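# Place a blue sponge flat on the shelf's top tier

## Task

Put one blue sponge so it lies flat on the upper level of the shelf, without shifting the shelf and while keeping the sponges already there flat and separated from each other; at the end neither gripper may be in contact with any sponge.

## Robot and tools

Robot: two arms, left_arm and right_arm, each a six-joint arm with a two-finger parallel gripper and a wrist camera. In the scene frame the origin sits on the table top halfway between the arms, +z points up, +x points away from the robot over the table, and left_arm is on the +y side (arm names do not match image sides). Calibrated bases: left_arm at (+0.028, +0.365, +0.044) m, right_arm at (+0.028, -0.352, +0.027) m, both nearly unrotated with +z up. Each arm reports its hand pose, velocities and targets, and its wrist camera pose, in its own base frame; fixed cameras and the table use the scene frame. end_effector_position is the point between the finger pads, about 1 cm behind the tips; the fingers point along the gripper's +z and open along its y. Printed positions can be off by a few centimetres, more at long reach.

Command rows. Every motion command is built from rows of 14 numbers, each in [-1, 1]: dx, dy, dz, rx, ry, rz, opening for left_arm, then the same seven for right_arm. Both arms always appear, even if one stays still. The first six numbers of an arm are an offset, not a pose: a shift from that arm's Hand target as it stood when the action or move began, along that arm's base axes, with rotation about the Hand target position. Scale: 1.0 equals 0.6 m for dx, dy, dz and 180 degrees for rotation; rx, ry, rz form one rotation vector. A translation longer than 1.0 is shortened along its direction. The opening is absolute: +1 fully open (0.094 m), -1 closed. All six pose numbers at 0 re-requests the current Hand target; a 0 in the opening slot means half open, so to keep a gripper as it is, resend its current opening (shown under Tool commands).

execute_actions(actions, cameras): actions is a list of actions; each action is a table of up to 15 rows, one row per 1/30 s step, and a short table repeats its last row to fill 15 steps. Every row counts from the action's start pose, not from the previous row; the next action starts from the new Hand target, so the same offset repeated moves further. An empty list just returns state and images. cameras picks images: omitted, null or ["all"] gives all, [] gives none; an unknown name voids the call.

move(target, speed, blend, opening_speed, blocking, cameras): straight-line paths for each gripper toward target, which is one 14-number row or a list of up to 15 rows; every row is an offset from the same starting Hand targets. speed is the path top speed in m/s (0.002 to 2.9, default 0.25; rotation up to twice that in rad/s), one value or one per target. blend (m) rounds corners between listed targets. opening_speed (at least 0.2 per second on the -1..+1 scale) closes or opens gradually. blocking=false returns after about 0.5 s while the move continues. Paths end together, last at least 0.5 s and at most 10 s, and do not avoid obstacles or the other arm. Avoid paths that pass near an arm's own base; go around it. The result adds a move: line saying how it ended (done, off_target, moving, held, fault) and which limits acted; limits=paced means clipping, limits=held means a check blocked steps. done means within 10 mm and 2 degrees; neither done nor off_target tells you whether something is being touched.

wait(seconds 0 to 10) lets time run with commands held. stop() brakes a running move. zoom_image(camera, region [x0, y0, x1, y1] in pixels, at most 504 by 504) enlarges part of the latest image from cam_head_left, cam_head_right, cam_left_wrist or cam_right_wrist (each 896x504). read_manual gives only licence texts. finished_scene(scene) ends the scene irreversibly; call it only when the sponge is placed and the grippers are clear.

Control notes: each step the commanded orientation is clipped to within 40 degrees of the measured one. Grippers often stop a centimetre or so short of the Hand target due to friction and weight; that is not a contact sign. Another command (even all zeros) asks again; if still short, send the remaining distance as an offset. An arm blocked by an object keeps pressing until its target is pulled back past the gripper.

Gripping: grip_measured uses the opening scale and reads slightly wide when empty. The fingers go where you command until the force limit (about 50 to 64 N per pad), which starts roughly 0.05 below the reading at first contact, far more for soft items like sponges, which squash. Close slowly on soft things. To release, command well above grip_measured.

Avoid: dropping the sponge or releasing it while moving, fast collisions, pressing hard into the shelf or other sponges, shifting the shelf, anything falling off the table, arms touching or one gripper closing on the other's fingers (can fail the scene). Hot motors show a MOTOR HOT line; at 90 °C the arm folds and idles, at 100 °C it collapses, so do not hold stretched poses or push at unreachable targets for long. Joint torques include gravity and have offsets; joints 1 to 3 wrap sign at ±28 N m.

Each tool is called after ">>>" as name(argument=value, ...) on one line, values as JSON.

## Session

>>> execute_actions(actions=[])

Scene clock: 0.00 s.
left_arm: end_effector_position=(+0.4037, +0.0232, +0.1015) grip_measured=+1.000 end_effector_quat_wxyz=(+0.592, -0.061, +0.803, -0.007) | right_arm: end_effector_position=(+0.4034, -0.0341, +0.1189) grip_measured=+1.000 end_effector_quat_wxyz=(+0.612, +0.054, +0.785, -0.084)
Joint positions: left_arm=[0.048 1.581 0.38 0.898 -0.015 -0.093 0.094] | right_arm=[0 1.563 0.378 0.94 0.199 -0.019 0.094]
Joint velocities: within noise
Joint torques (N m): no reading
Motor temperatures (°C): left_arm=[26 27 28 25 24 27 28] | right_arm=[27 29 26 27 27 28 28]
Heat: left arm: 28 °C; right arm: 29 °C.
Hand target: left_arm +0.4088, +0.0243, +0.1166; +0.610, -0.060, +0.790, -0.004 | right_arm +0.4078, -0.0355, +0.1345; +0.629, +0.060, +0.770, -0.083
Tool commands: left_gripper/opening=+1.0 right_gripper/opening=+1.0

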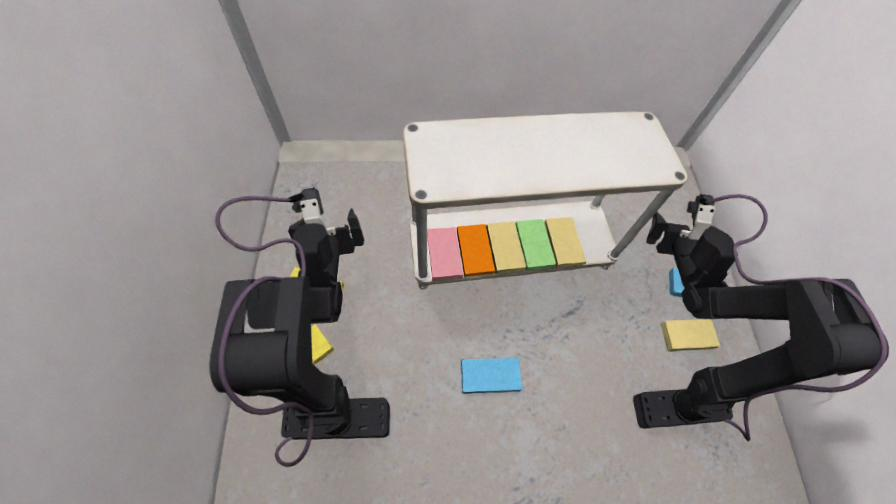

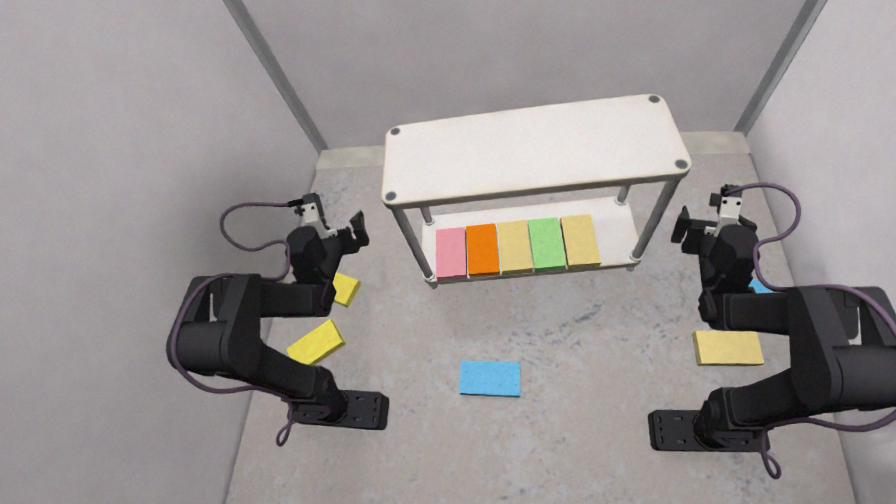

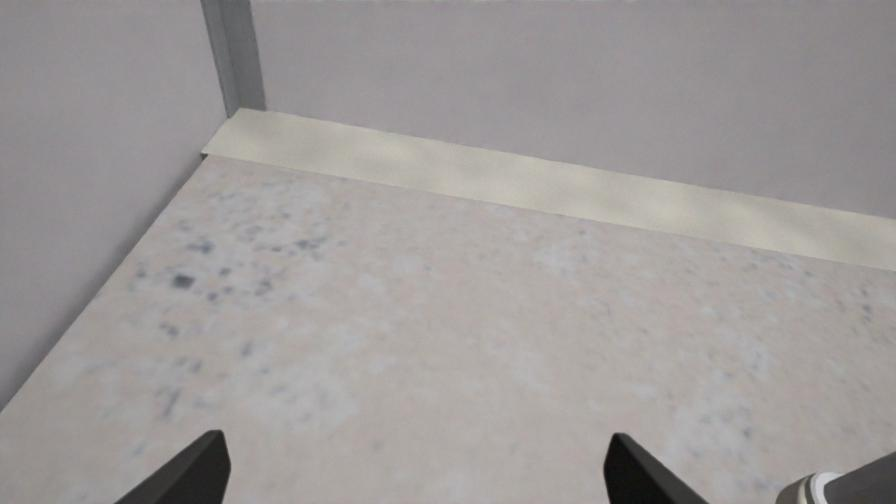

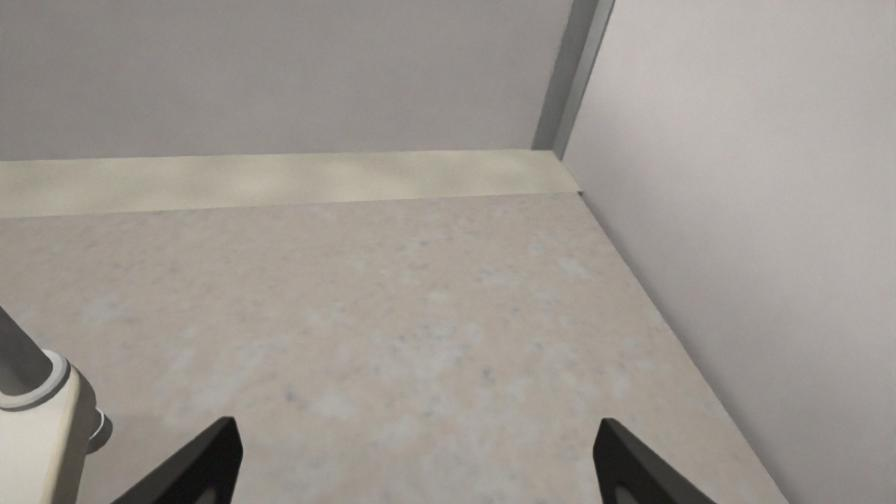

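>>> move(target=[-0.54,-0.56,0.18,0.332,0.327,-0.459,1,0,0,0,0,0,0,1])

Scene clock: 6.17 s.
left_arm: end_effector_position=(+0.0844, -0.3066, +0.2124) grip_measured=+1.000 end_effector_quat_wxyz=(+0.046, +0.707, +0.706, -0.018) | right_arm: end_effector_position=(+0.4034, -0.0341, +0.1189) grip_measured=+1.000 end_effector_quat_wxyz=(+0.612, +0.054, +0.785, -0.084)
Joint positions: left_arm=[-1.314 1.701 1.78 -1.552 -0.015 0.259 0.094] | right_arm=[0 1.563 0.378 0.94 0.199 -0.019 0.094]
Joint velocities: within noise
Joint torques (N m): left_arm=[-0.12 -5.04 8.36 0.3 0.09 0.04] | right_arm=[-0.1 -5.94 5.05 2.25 -0.01 0]
Motor temperatures (°C): left_arm=[26 27 29 26 24 27 28] | right_arm=[27 30 27 29 27 28 28]
Heat: left arm: 29 °C; right arm: 30 °C.
Hand target: left_arm +0.0848, -0.3117, +0.2246; +0.001, +0.707, +0.707, +0.001 | right_arm +0.4078, -0.0355, +0.1345; +0.629, +0.060, +0.770, -0.083
Off the commanded pose: left_arm 0.013 m, 6 deg | right_arm 0.016 m, 3 deg.
joint sent to its limit (left arm) — joint 4 (wrist pitch), lower limit. The joint targets are off in position and orientation.
move: off_target (left_arm, right_arm)

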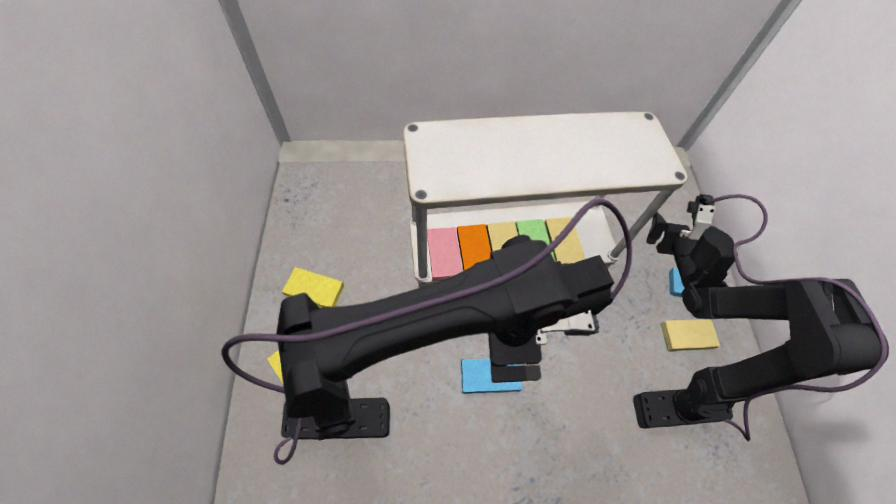

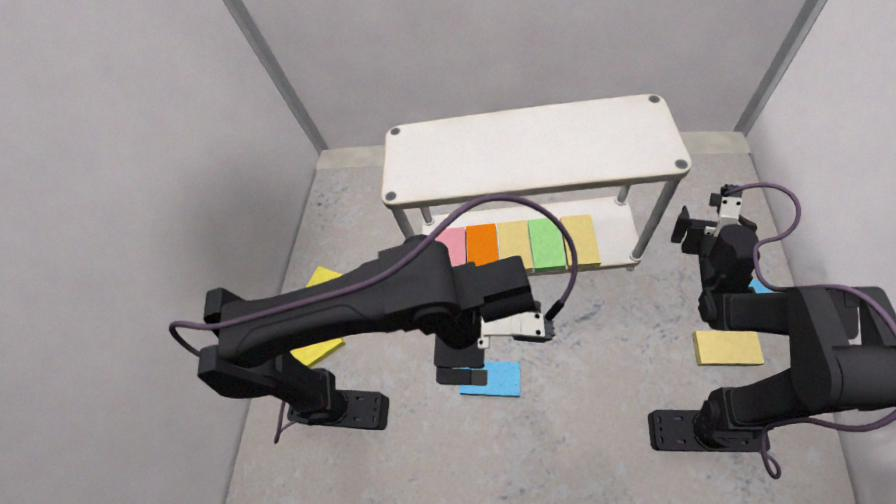

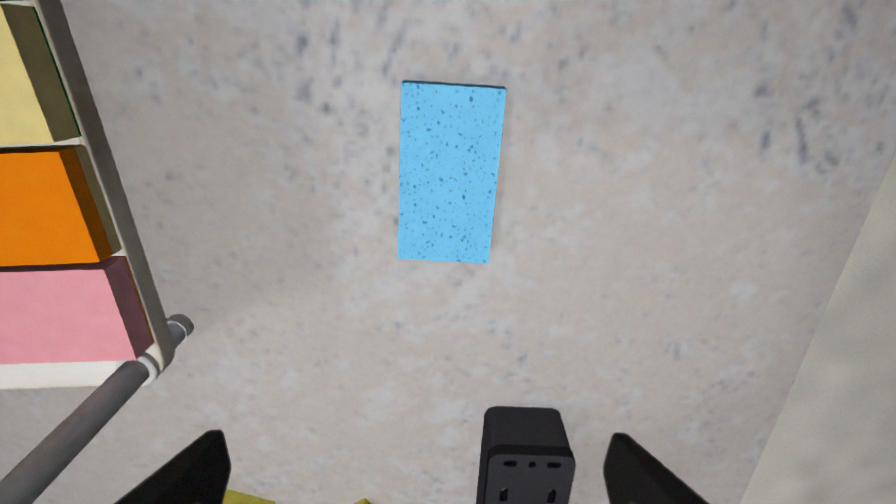

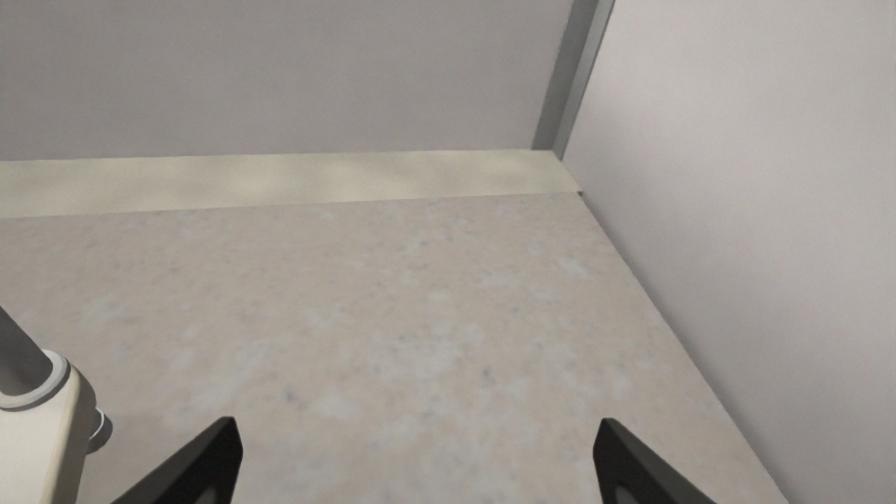

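>>> move(target=[0.001,-0.02,-0.26,0,0,0,1,0,0,0,0,0,0,1], cameras=["cam_left_wrist","cam_head_right"])

Scene clock: 8.70 s.
left_arm: end_effector_position=(+0.0875, -0.3187, +0.0688) grip_measured=+1.000 end_effector_quat_wxyz=(-0.007, +0.708, +0.706, +0.012) | right_arm: end_effector_position=(+0.4034, -0.0341, +0.1189) grip_measured=+1.000 end_effector_quat_wxyz=(+0.612, +0.054, +0.785, -0.084)
Joint positions: left_arm=[-1.314 1.842 1.378 -1.131 -0.015 0.26 0.094] | right_arm=[0 1.563 0.378 0.94 0.199 -0.019 0.094]
Joint velocities: within noise
Joint torques (N m): left_arm=[-0.4 -6.97 4.03 0.43 0.11 -0.05] | right_arm=[-0.1 -5.96 5.05 2.25 -0.01 0]
Motor temperatures (°C): left_arm=[26 27 30 26 24 27 28] | right_arm=[27 31 27 30 27 28 28]
Heat: left arm: 30 °C; right arm: 31 °C.
Hand target: left_arm +0.0854, -0.3237, +0.0686; +0.001, +0.707, +0.707, +0.001 | right_arm +0.4078, -0.0355, +0.1345; +0.629, +0.060, +0.770, -0.083
Off the commanded pose: left_arm 0.006 m, 2 deg | right_arm 0.016 m, 3 deg.
move: off_target (right_arm)
Images, in order (width x height): cam_head_right 896x504, cam_left_wrist 896x504.

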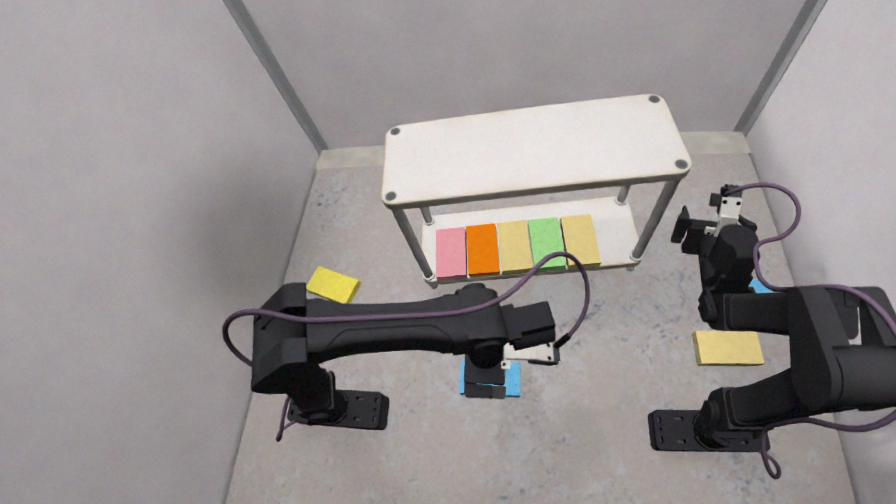

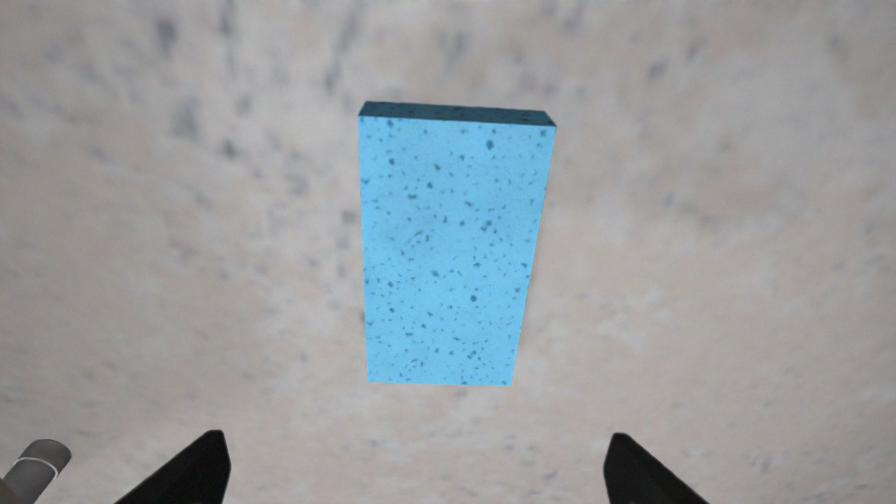

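>>> move(target=[-0.008,-0.018,-0.147,0,0,0,1,0,0,0,0,0,0,1], cameras=["cam_left_wrist"], speed=0.15)

>>> move(target=[0,0,0,0,0,0,0.3,0,0,0,0,0,0,1], cameras=["cam_left_wrist","cam_head_left"], opening_speed=0.4)

Scene clock: 10.60 s.
left_arm: end_effector_position=(+0.0862, -0.3302, -0.0172) grip_measured=+1.000 end_effector_quat_wxyz=(-0.003, +0.707, +0.708, +0.011) | right_arm: end_effector_position=(+0.4034, -0.0341, +0.1189) grip_measured=+1.000 end_effector_quat_wxyz=(+0.612, +0.054, +0.785, -0.084)
Joint positions: left_arm=[-1.326 1.994 1.22 -0.814 -0.015 0.243 0.094] | right_arm=[0 1.563 0.378 0.94 0.199 -0.019 0.094]
Joint velocities: within noise
Joint torques (N m): left_arm=[-0.44 -7.08 3.47 0.44 0.09 -0.11] | right_arm=[-0.09 -5.97 5.04 2.25 -0.01 0.01]
Motor temperatures (°C): left_arm=[26 28 30 26 24 27 28] | right_arm=[27 31 27 31 27 28 28]
Heat: left arm: 30 °C; right arm: 31 °C.
Hand target: left_arm +0.0806, -0.3345, -0.0196; +0.001, +0.707, +0.707, +0.001 | right_arm +0.4078, -0.0355, +0.1345; +0.629, +0.060, +0.770, -0.083
Off the commanded pose: left_arm 0.007 m, 1 deg | right_arm 0.016 m, 3 deg.
move: off_target (right_arm)
Images, in order (width x height): cam_left_wrist 896x504.

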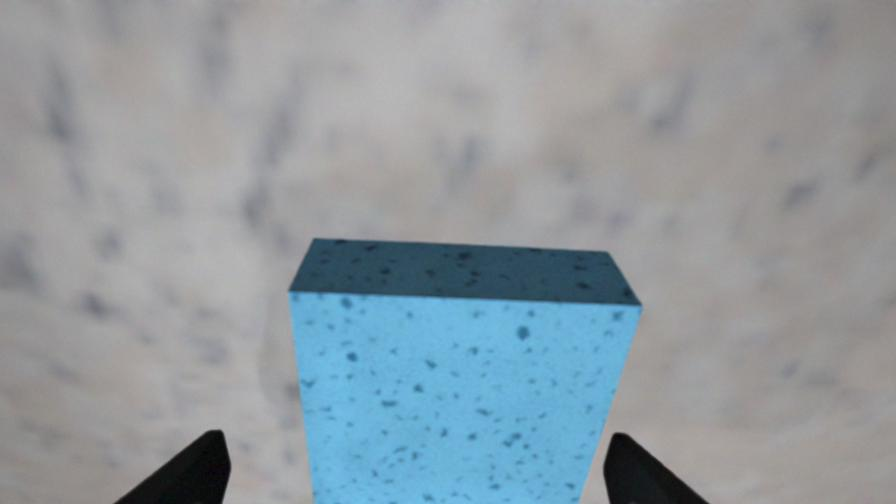

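Scene clock: 13.07 s.
left_arm: end_effector_position=(+0.0865, -0.3302, -0.0172) grip_measured=+0.303 end_effector_quat_wxyz=(-0.003, +0.707, +0.708, +0.011) | right_arm: end_effector_position=(+0.4034, -0.0341, +0.1189) grip_measured=+1.000 end_effector_quat_wxyz=(+0.612, +0.054, +0.785, -0.084)
Joint positions: left_arm=[-1.326 1.994 1.22 -0.814 -0.016 0.243 0.061] | right_arm=[0 1.563 0.378 0.94 0.199 -0.019 0.094]
Joint velocities: within noise
Joint torques (N m): left_arm=[-0.38 -7.09 3.55 0.44 0.1 -0.09] | right_arm=[-0.1 -5.94 5.04 2.25 -0.01 0.01]
Motor temperatures (°C): left_arm=[26 28 29 26 24 27 28] | right_arm=[27 31 27 31 27 28 28]
Heat: left arm: 29 °C; right arm: 31 °C.
Hand target: left_arm +0.0806, -0.3345, -0.0196; +0.001, +0.707, +0.707, +0.001 | right_arm +0.4078, -0.0355, +0.1345; +0.629, +0.060, +0.770, -0.083
Off the commanded pose: left_arm 0.008 m, 1 deg | right_arm 0.016 m, 3 deg.
move: off_target (right_arm)
Images, in order (width x height): cam_head_left 896x504, cam_left_wrist 896x504.

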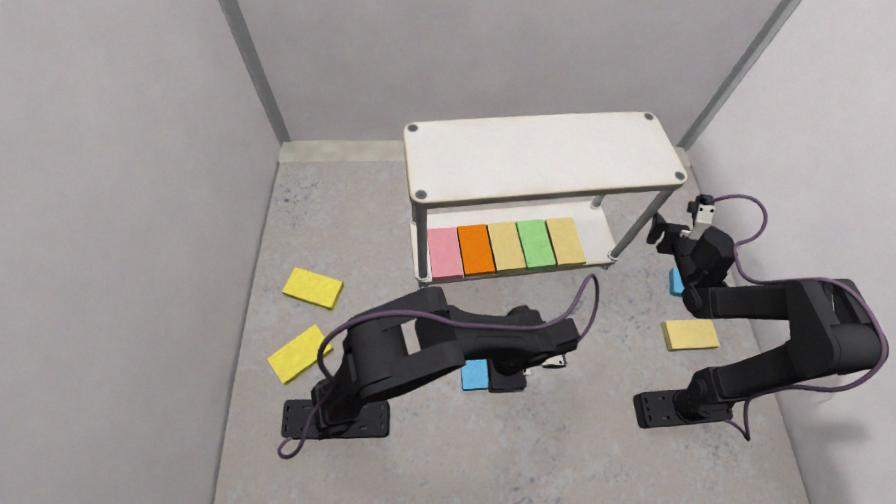

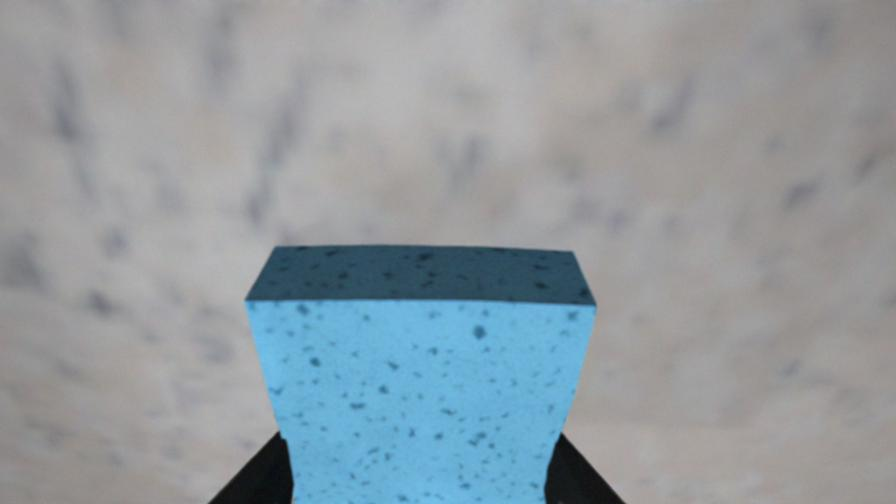

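>>> move(target=[[0,0,0,0,0,0,0.1,0,0,0,0,0,0,1],[0,0,0.1,0,0,0,0.1,0,0,0,0,0,0,1],[0.16,-0.04,0.6,0,0,0.1,0.1,0,0,0,0,0,0,1]], blend=[0,0.03,0])

Scene clock: 16.90 s.
left_arm: end_effector_position=(+0.1815, -0.3636, +0.3228) grip_measured=+0.232 end_effector_quat_wxyz=(+0.228, +0.573, +0.779, -0.110) | right_arm: end_effector_position=(+0.4034, -0.0341, +0.1189) grip_measured=+1.000 end_effector_quat_wxyz=(+0.612, +0.054, +0.785, -0.084)
Joint positions: left_arm=[-1.117 1.865 2.354 -1.547 -0.016 0.154 0.058] | right_arm=[0 1.563 0.378 0.94 0.199 -0.019 0.094]
Joint velocities: within noise
Joint torques (N m): left_arm=[0.39 -7.49 6.84 0.91 0.03 -0.1] | right_arm=[-0.09 -5.96 5.04 2.25 -0.01 0]
Motor temperatures (°C): left_arm=[26 29 30 26 24 27 28] | right_arm=[27 31 27 32 27 28 28]
Heat: left arm: 30 °C; right arm: 32 °C.
Hand target: left_arm +0.1766, -0.3585, +0.3404; +0.000, +0.588, +0.809, +0.001 | right_arm +0.4078, -0.0355, +0.1345; +0.629, +0.060, +0.770, -0.083
Off the commanded pose: left_arm 0.019 m, 29 deg | right_arm 0.016 m, 3 deg.
joint sent to its limit (left arm) — joint 4 (wrist pitch), lower limit. The joint targets are off in position and orientation.
move: off_target (left_arm, right_arm); blend cut to 0.0299 m at target 2

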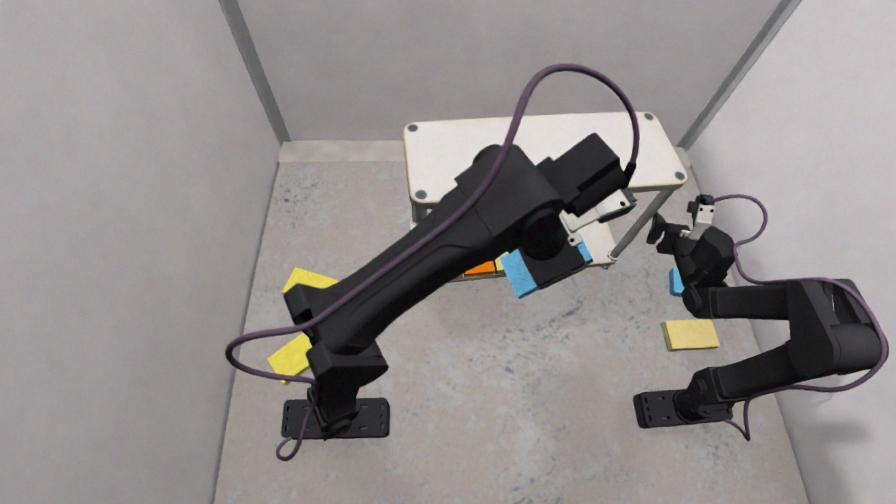

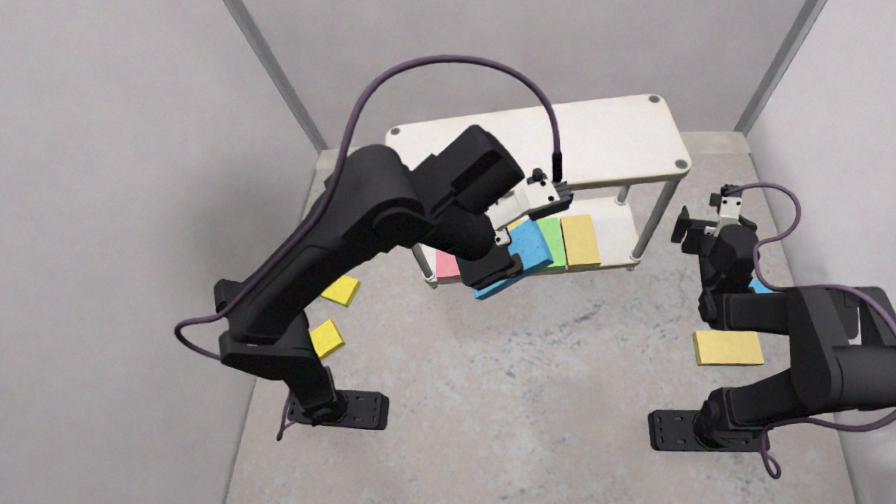

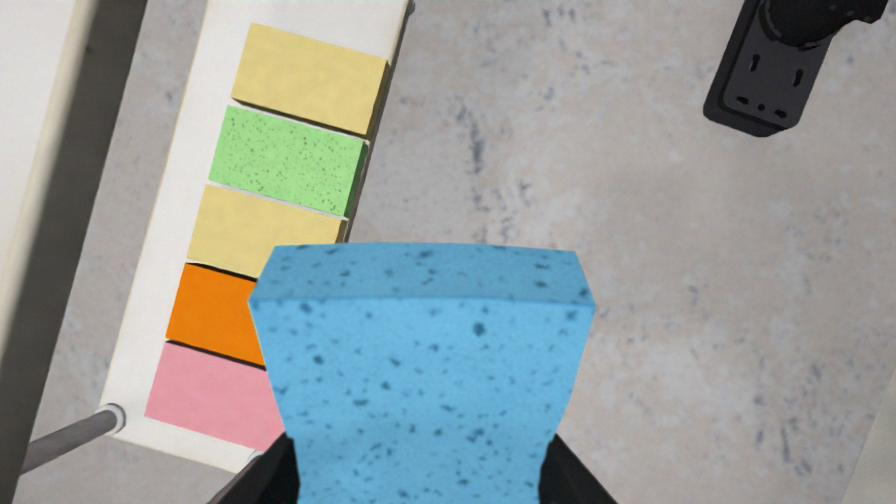

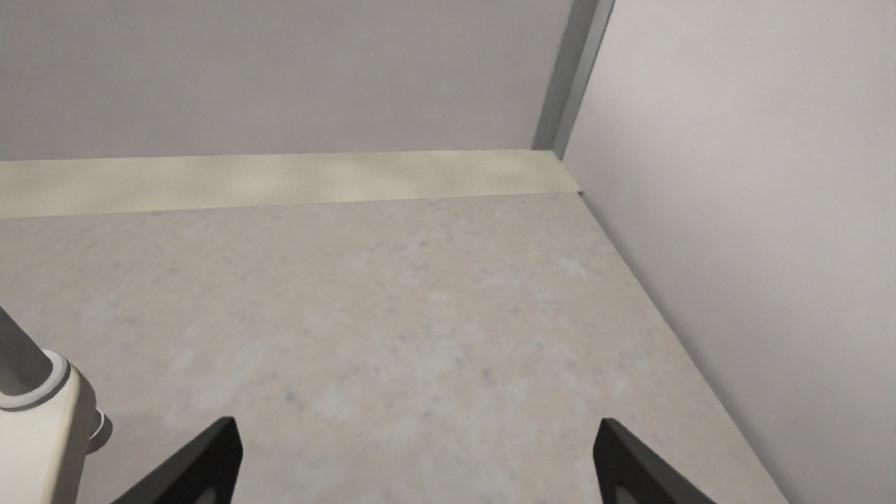

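>>> move(target=[[-0.02,-0.025,-0.5,0,0,0,0.1,0,0,0,0,0,0,1],[-0.02,-0.025,-0.597,0,0,0,0.1,0,0,0,0,0,0,1]], speed=[0.25,0.08], cameras=["cam_head_left"])

>>> move(target=[[0,0,0,0,0,0,0.9,0,0,0,0,0,0,1]], opening_speed=1, cameras=["cam_left_wrist"])

Scene clock: 21.57 s.
left_arm: end_effector_position=(+0.1705, -0.3687, -0.0131) grip_measured=+0.232 end_effector_quat_wxyz=(-0.001, +0.587, +0.809, +0.009) | right_arm: end_effector_position=(+0.4034, -0.0341, +0.1189) grip_measured=+1.000 end_effector_quat_wxyz=(+0.612, +0.054, +0.785, -0.084)
Joint positions: left_arm=[-1.147 2.202 1.57 -0.949 -0.015 0.108 0.058] | right_arm=[0 1.563 0.378 0.94 0.199 -0.019 0.094]
Joint velocities: within noise
Joint torques (N m): left_arm=[-0.42 -8.65 3.6 0.45 0.08 -0.09] | right_arm=[-0.09 -5.96 5.05 2.25 -0.01 0]
Motor temperatures (°C): left_arm=[26 29 30 26 24 27 28] | right_arm=[27 32 27 33 27 28 28]
Heat: left arm: 30 °C; right arm: 33 °C.
Hand target: left_arm +0.1646, -0.3735, -0.0178; +0.000, +0.588, +0.809, +0.001 | right_arm +0.4078, -0.0355, +0.1345; +0.629, +0.060, +0.770, -0.083
Off the commanded pose: left_arm 0.009 m, 1 deg | right_arm 0.016 m, 3 deg.
move: off_target (right_arm)
Images, in order (width x height): cam_head_left 896x504.

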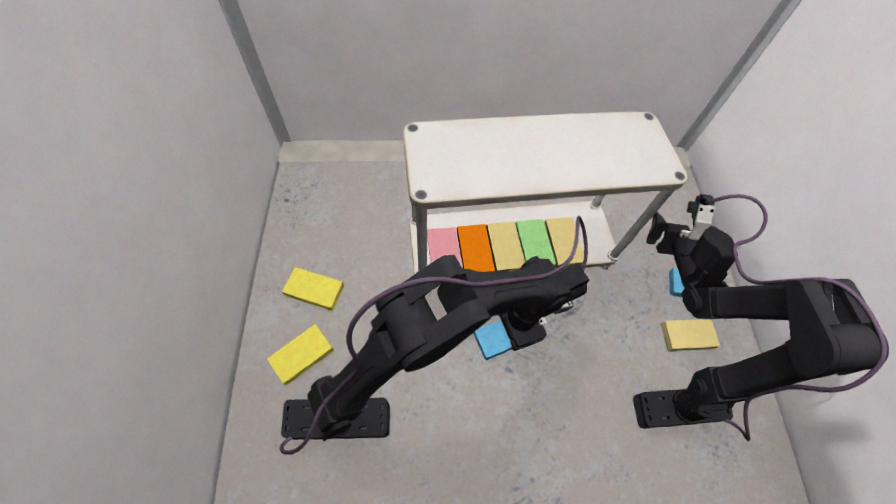

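Scene clock: 22.90 s.
left_arm: end_effector_position=(+0.1705, -0.3687, -0.0131) grip_measured=+0.898 end_effector_quat_wxyz=(-0.001, +0.587, +0.809, +0.009) | right_arm: end_effector_position=(+0.4034, -0.0341, +0.1189) grip_measured=+1.000 end_effector_quat_wxyz=(+0.612, +0.054, +0.785, -0.084)
Joint positions: left_arm=[-1.147 2.202 1.57 -0.949 -0.015 0.108 0.089] | right_arm=[0 1.563 0.378 0.94 0.199 -0.019 0.094]
Joint velocities: within noise
Joint torques (N m): left_arm=[-0.4 -8.64 3.6 0.44 0.08 -0.09] | right_arm=[-0.09 -5.96 5.05 2.25 -0.01 0]
Motor temperatures (°C): left_arm=[26 29 30 26 24 27 28] | right_arm=[27 32 27 33 27 28 28]
Heat: left arm: 30 °C; right arm: 33 °C.
Hand target: left_arm +0.1646, -0.3735, -0.0178; +0.000, +0.588, +0.809, +0.001 | right_arm +0.4078, -0.0355, +0.1345; +0.629, +0.060, +0.770, -0.083
Off the commanded pose: left_arm 0.009 m, 1 deg | right_arm 0.016 m, 3 deg.
move: off_target (right_arm)
Images, in order (width x height): cam_left_wrist 896x504.

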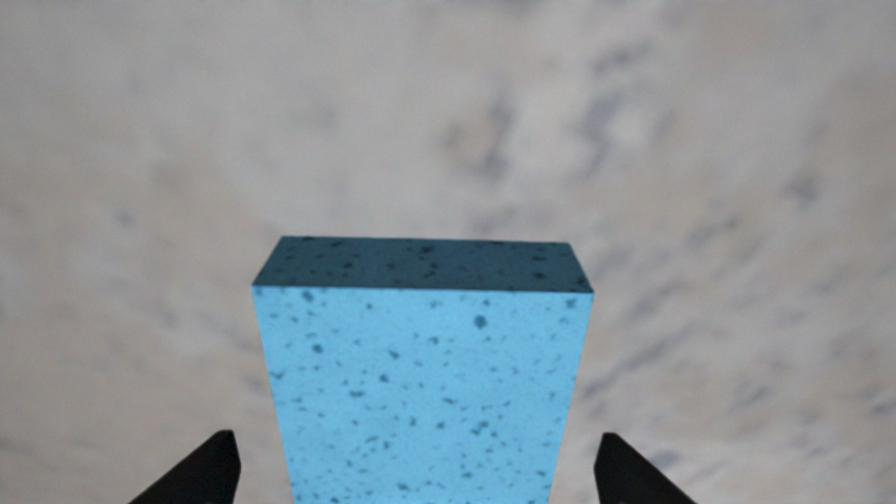

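>>> move(target=[[0,0,0.12,0,0,0,0.9,0,0,0,0,0,0,1],[-0.005,0.016,0.12,-0.264,-0.086,0,0.9,0,0,0,0,0,0,1]], cameras=["cam_left_wrist","cam_head_right"])

>>> move(target=[0,0,-0.122,0,0,0,0.9,0,0,0,0,0,0,1], cameras=["cam_left_wrist","cam_head_right"], speed=0.08)

Scene clock: 26.53 s.
left_arm: end_effector_position=(+0.1573, -0.3588, +0.0411) grip_measured=+0.898 end_effector_quat_wxyz=(+0.319, +0.544, +0.742, -0.226) | right_arm: end_effector_position=(+0.4034, -0.0341, +0.1189) grip_measured=+1.000 end_effector_quat_wxyz=(+0.612, +0.054, +0.785, -0.084)
Joint positions: left_arm=[-1.117 1.595 0.622 0.202 0.094 0.108 0.089] | right_arm=[0 1.563 0.378 0.94 0.199 -0.019 0.094]
Joint velocities: within noise
Joint torques (N m): left_arm=[0.5 -5.78 3.54 2 0.18 -0.09] | right_arm=[-0.09 -5.96 5.04 2.25 -0.01 0]
Motor temperatures (°C): left_arm=[26 29 30 26 24 27 28] | right_arm=[27 32 28 34 27 28 28]
Heat: left arm: 30 °C; right arm: 34 °C.
Hand target: left_arm +0.1616, -0.3639, +0.0542; +0.342, +0.532, +0.734, -0.247 | right_arm +0.4078, -0.0355, +0.1345; +0.629, +0.060, +0.770, -0.083
Off the commanded pose: left_arm 0.015 m, 4 deg | right_arm 0.016 m, 3 deg.
move: off_target (left_arm, right_arm)
Images, in order (width x height): cam_head_right 896x504, cam_left_wrist 896x504.

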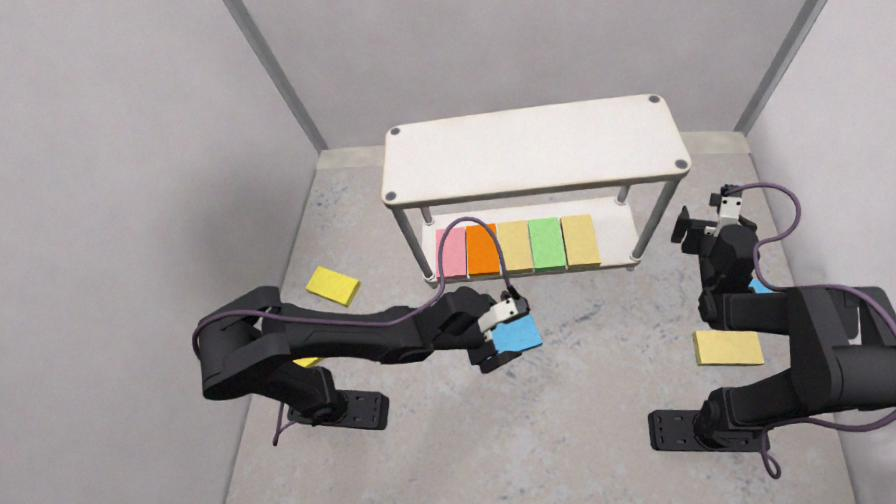

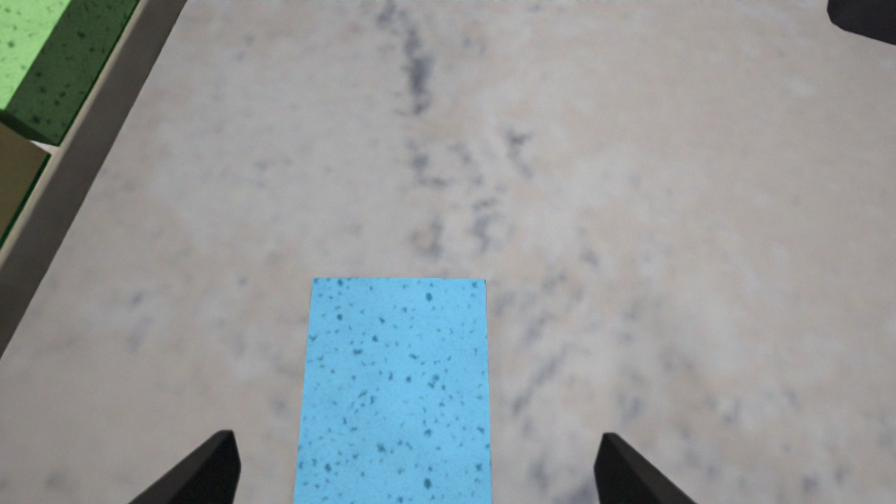

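Scene clock: 28.47 s.
left_arm: end_effector_position=(+0.1581, -0.3602, -0.0247) grip_measured=+0.898 end_effector_quat_wxyz=(+0.327, +0.539, +0.741, -0.233) | right_arm: end_effector_position=(+0.4034, -0.0341, +0.1189) grip_measured=+1.000 end_effector_quat_wxyz=(+0.612, +0.054, +0.785, -0.084)
Joint positions: left_arm=[-1.116 1.879 0.527 0.602 0.097 0.099 0.089] | right_arm=[0 1.563 0.378 0.94 0.199 -0.019 0.094]
Joint velocities: within noise
Joint torques (N m): left_arm=[0.49 -4.81 2.35 2.02 0.15 -0.08] | right_arm=[-0.09 -5.96 5.05 2.25 -0.01 0]
Motor temperatures (°C): left_arm=[26 29 30 27 24 27 28] | right_arm=[27 32 28 34 27 28 28]
Heat: left arm: 30 °C; right arm: 34 °C.
Hand target: left_arm +0.1616, -0.3639, -0.0190; +0.342, +0.532, +0.734, -0.247 | right_arm +0.4078, -0.0355, +0.1345; +0.629, +0.060, +0.770, -0.083
Off the commanded pose: left_arm 0.008 m, 3 deg | right_arm 0.016 m, 3 deg.
move: off_target (left_arm, right_arm)
Images, in order (width x height): cam_head_right 896x504, cam_left_wrist 896x504.

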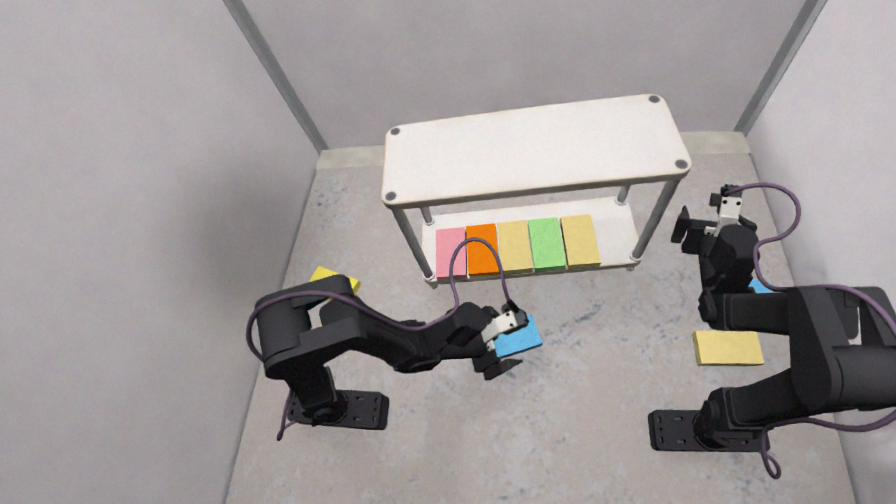

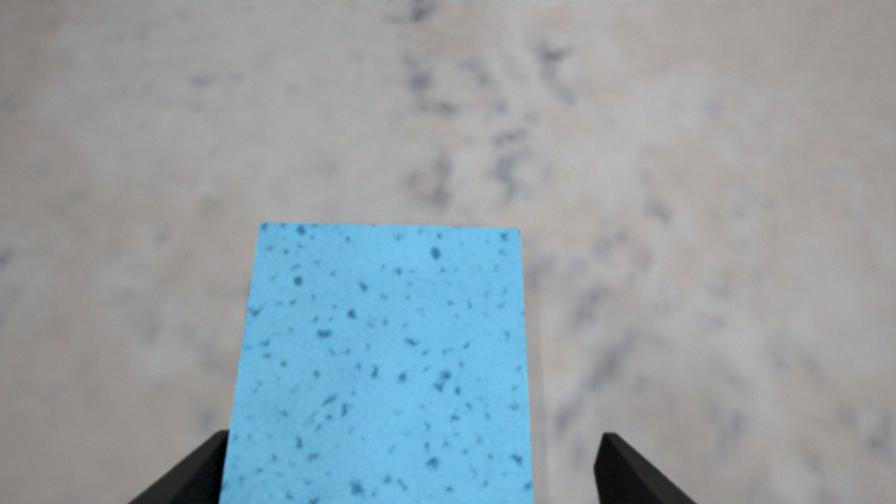

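>>> move(target=[0.02,0.004,0.002,0,0,0,0.9,0,0,0,0,0,0,1], cameras=[], speed=0.08)

>>> move(target=[0,0,0,0,0,0,0.15,0,0,0,0,0,0,1], cameras=["cam_left_wrist","cam_head_right"], opening_speed=0.5)

Scene clock: 31.53 s.
left_arm: end_effector_position=(+0.1692, -0.3549, -0.0243) grip_measured=+0.898 end_effector_quat_wxyz=(+0.327, +0.533, +0.744, -0.235) | right_arm: end_effector_position=(+0.4034, -0.0341, +0.1189) grip_measured=+1.000 end_effector_quat_wxyz=(+0.612, +0.054, +0.785, -0.084)
Joint positions: left_arm=[-1.071 1.879 0.527 0.602 0.126 0.116 0.089] | right_arm=[0 1.563 0.378 0.94 0.199 -0.019 0.094]
Joint velocities: within noise
Joint torques (N m): left_arm=[0.46 -4.64 3.49 1.85 0.2 0.05] | right_arm=[-0.1 -5.96 5.05 2.25 -0.01 0]
Motor temperatures (°C): left_arm=[26 29 30 27 24 27 28] | right_arm=[27 32 28 35 27 28 28]
Heat: left arm: 30 °C; right arm: 35 °C.
Hand target: left_arm +0.1736, -0.3615, -0.0178; +0.342, +0.532, +0.734, -0.247 | right_arm +0.4078, -0.0355, +0.1345; +0.629, +0.060, +0.770, -0.083
Off the commanded pose: left_arm 0.010 m, 3 deg | right_arm 0.016 m, 3 deg.
move: off_target (left_arm, right_arm)
No camera images: "cameras" was empty.

Scene clock: 33.53 s.
left_arm: end_effector_position=(+0.1691, -0.3552, -0.0240) grip_measured=+0.350 end_effector_quat_wxyz=(+0.327, +0.533, +0.744, -0.235) | right_arm: end_effector_position=(+0.4034, -0.0341, +0.1189) grip_measured=+1.000 end_effector_quat_wxyz=(+0.612, +0.054, +0.785, -0.084)
Joint positions: left_arm=[-1.071 1.879 0.527 0.604 0.128 0.116 0.063] | right_arm=[0 1.563 0.378 0.94 0.199 -0.019 0.094]
Joint velocities: within noise
Joint torques (N m): left_arm=[0.44 -4.64 3.49 1.86 0.18 0.04] | right_arm=[-0.1 -5.96 5.04 2.25 -0.01 0]
Motor temperatures (°C): left_arm=[26 29 30 28 24 27 28] | right_arm=[27 32 28 35 27 28 28]
Heat: left arm: 30 °C; right arm: 35 °C.
Hand target: left_arm +0.1736, -0.3615, -0.0178; +0.342, +0.532, +0.734, -0.247 | right_arm +0.4078, -0.0355, +0.1345; +0.629, +0.060, +0.770, -0.083
Off the commanded pose: left_arm 0.010 m, 2 deg | right_arm 0.016 m, 3 deg.
move: off_target (right_arm)
Images, in order (width x height): cam_head_right 896x504, cam_left_wrist 896x504.

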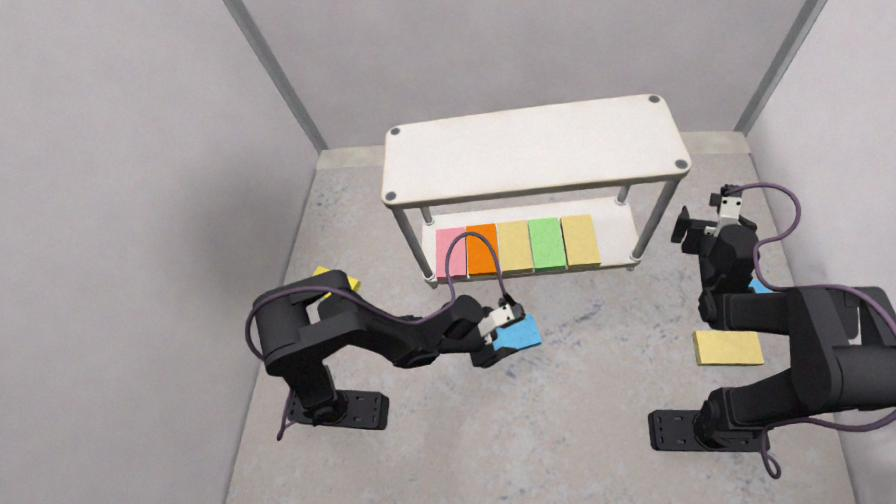

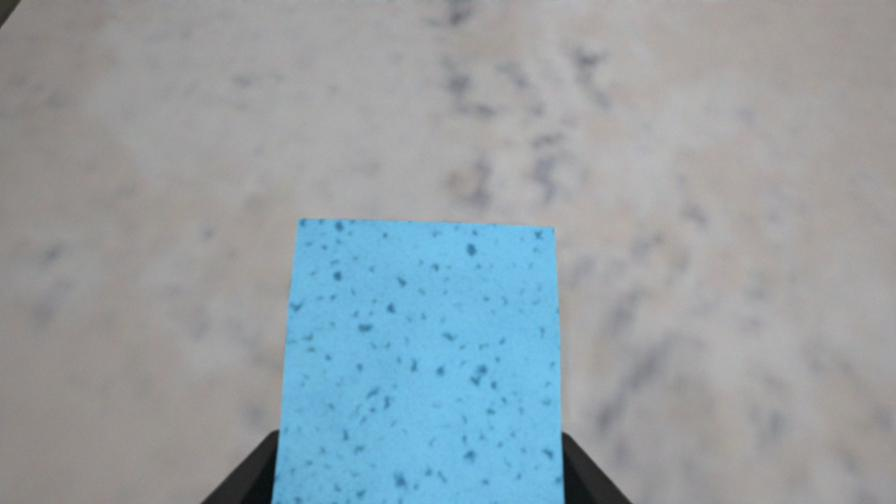

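>>> move(target=[[0,0,0.1,0,0,0,0.15,0,0,0,0,0,0,1],[0,0.02,0.68,0,0,0,0.15,0,0,0,0,0,0,1],[0.08,0.13,0.73,0,0,0.167,0.15,0,0,0,0,0,0,1]], blend=[0.02,0.05,0], speed=[0.12,0.3,0.3])

Scene clock: 37.47 s.
left_arm: end_effector_position=(+0.2184, -0.2954, +0.4103) grip_measured=+0.348 end_effector_quat_wxyz=(+0.386, +0.341, +0.843, -0.157) | right_arm: end_effector_position=(+0.4034, -0.0341, +0.1189) grip_measured=+1.000 end_effector_quat_wxyz=(+0.612, +0.054, +0.785, -0.084)
Joint positions: left_arm=[-1.033 1.563 2.181 -1.346 -0.199 -0.175 0.063] | right_arm=[0 1.563 0.378 0.94 0.199 -0.019 0.094]
Joint velocities: within noise
Joint torques (N m): left_arm=[0.53 -3.43 7.38 1.16 -0.27 -0.09] | right_arm=[-0.1 -5.96 5.04 2.25 -0.01 0]
Motor temperatures (°C): left_arm=[26 29 30 28 24 27 28] | right_arm=[27 32 28 35 27 28 28]
Heat: left arm: 30 °C; right arm: 35 °C.
Hand target: left_arm +0.2216, -0.2835, +0.4202; +0.395, +0.324, +0.847, -0.150 | right_arm +0.4078, -0.0355, +0.1345; +0.629, +0.060, +0.770, -0.083
Off the commanded pose: left_arm 0.016 m, 2 deg | right_arm 0.016 m, 3 deg.
move: off_target (left_arm, right_arm)

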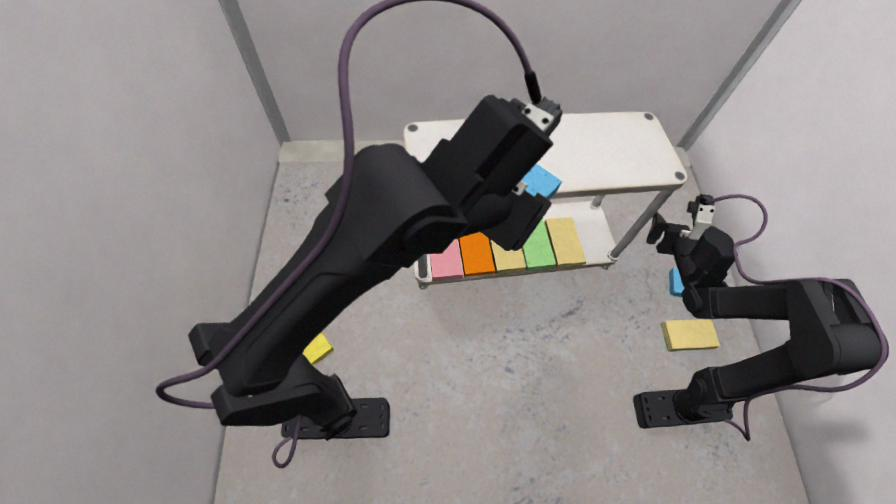

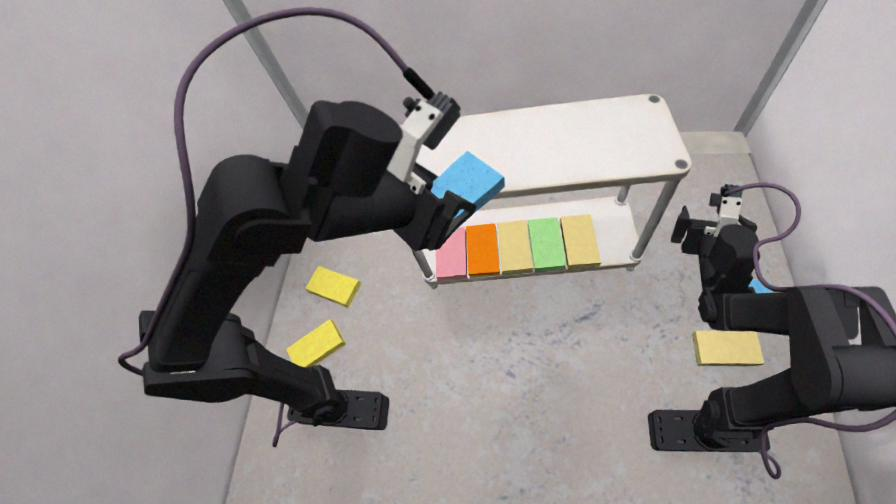

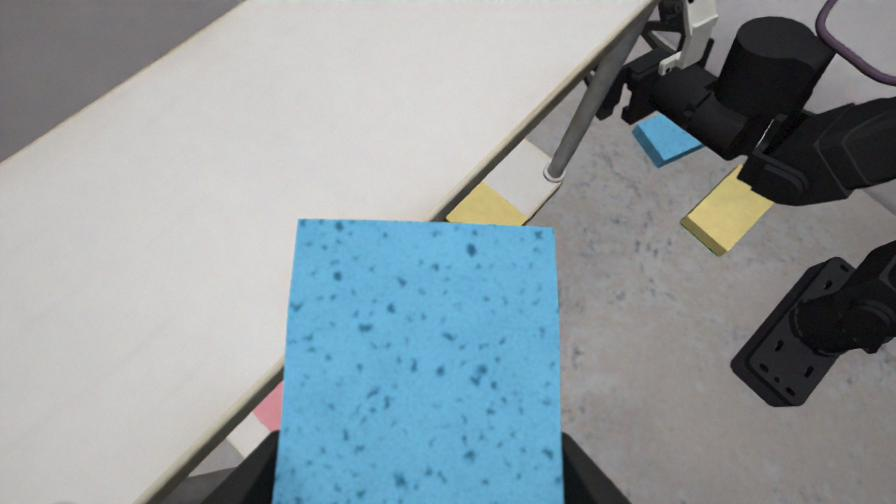

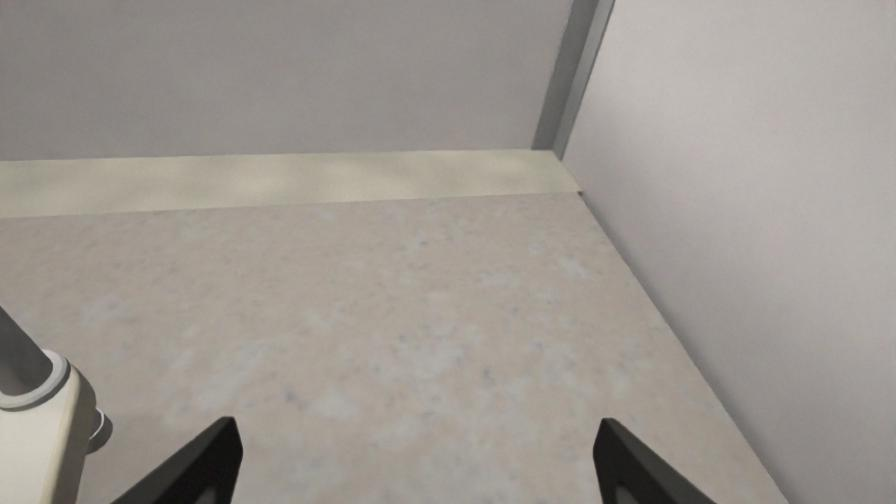

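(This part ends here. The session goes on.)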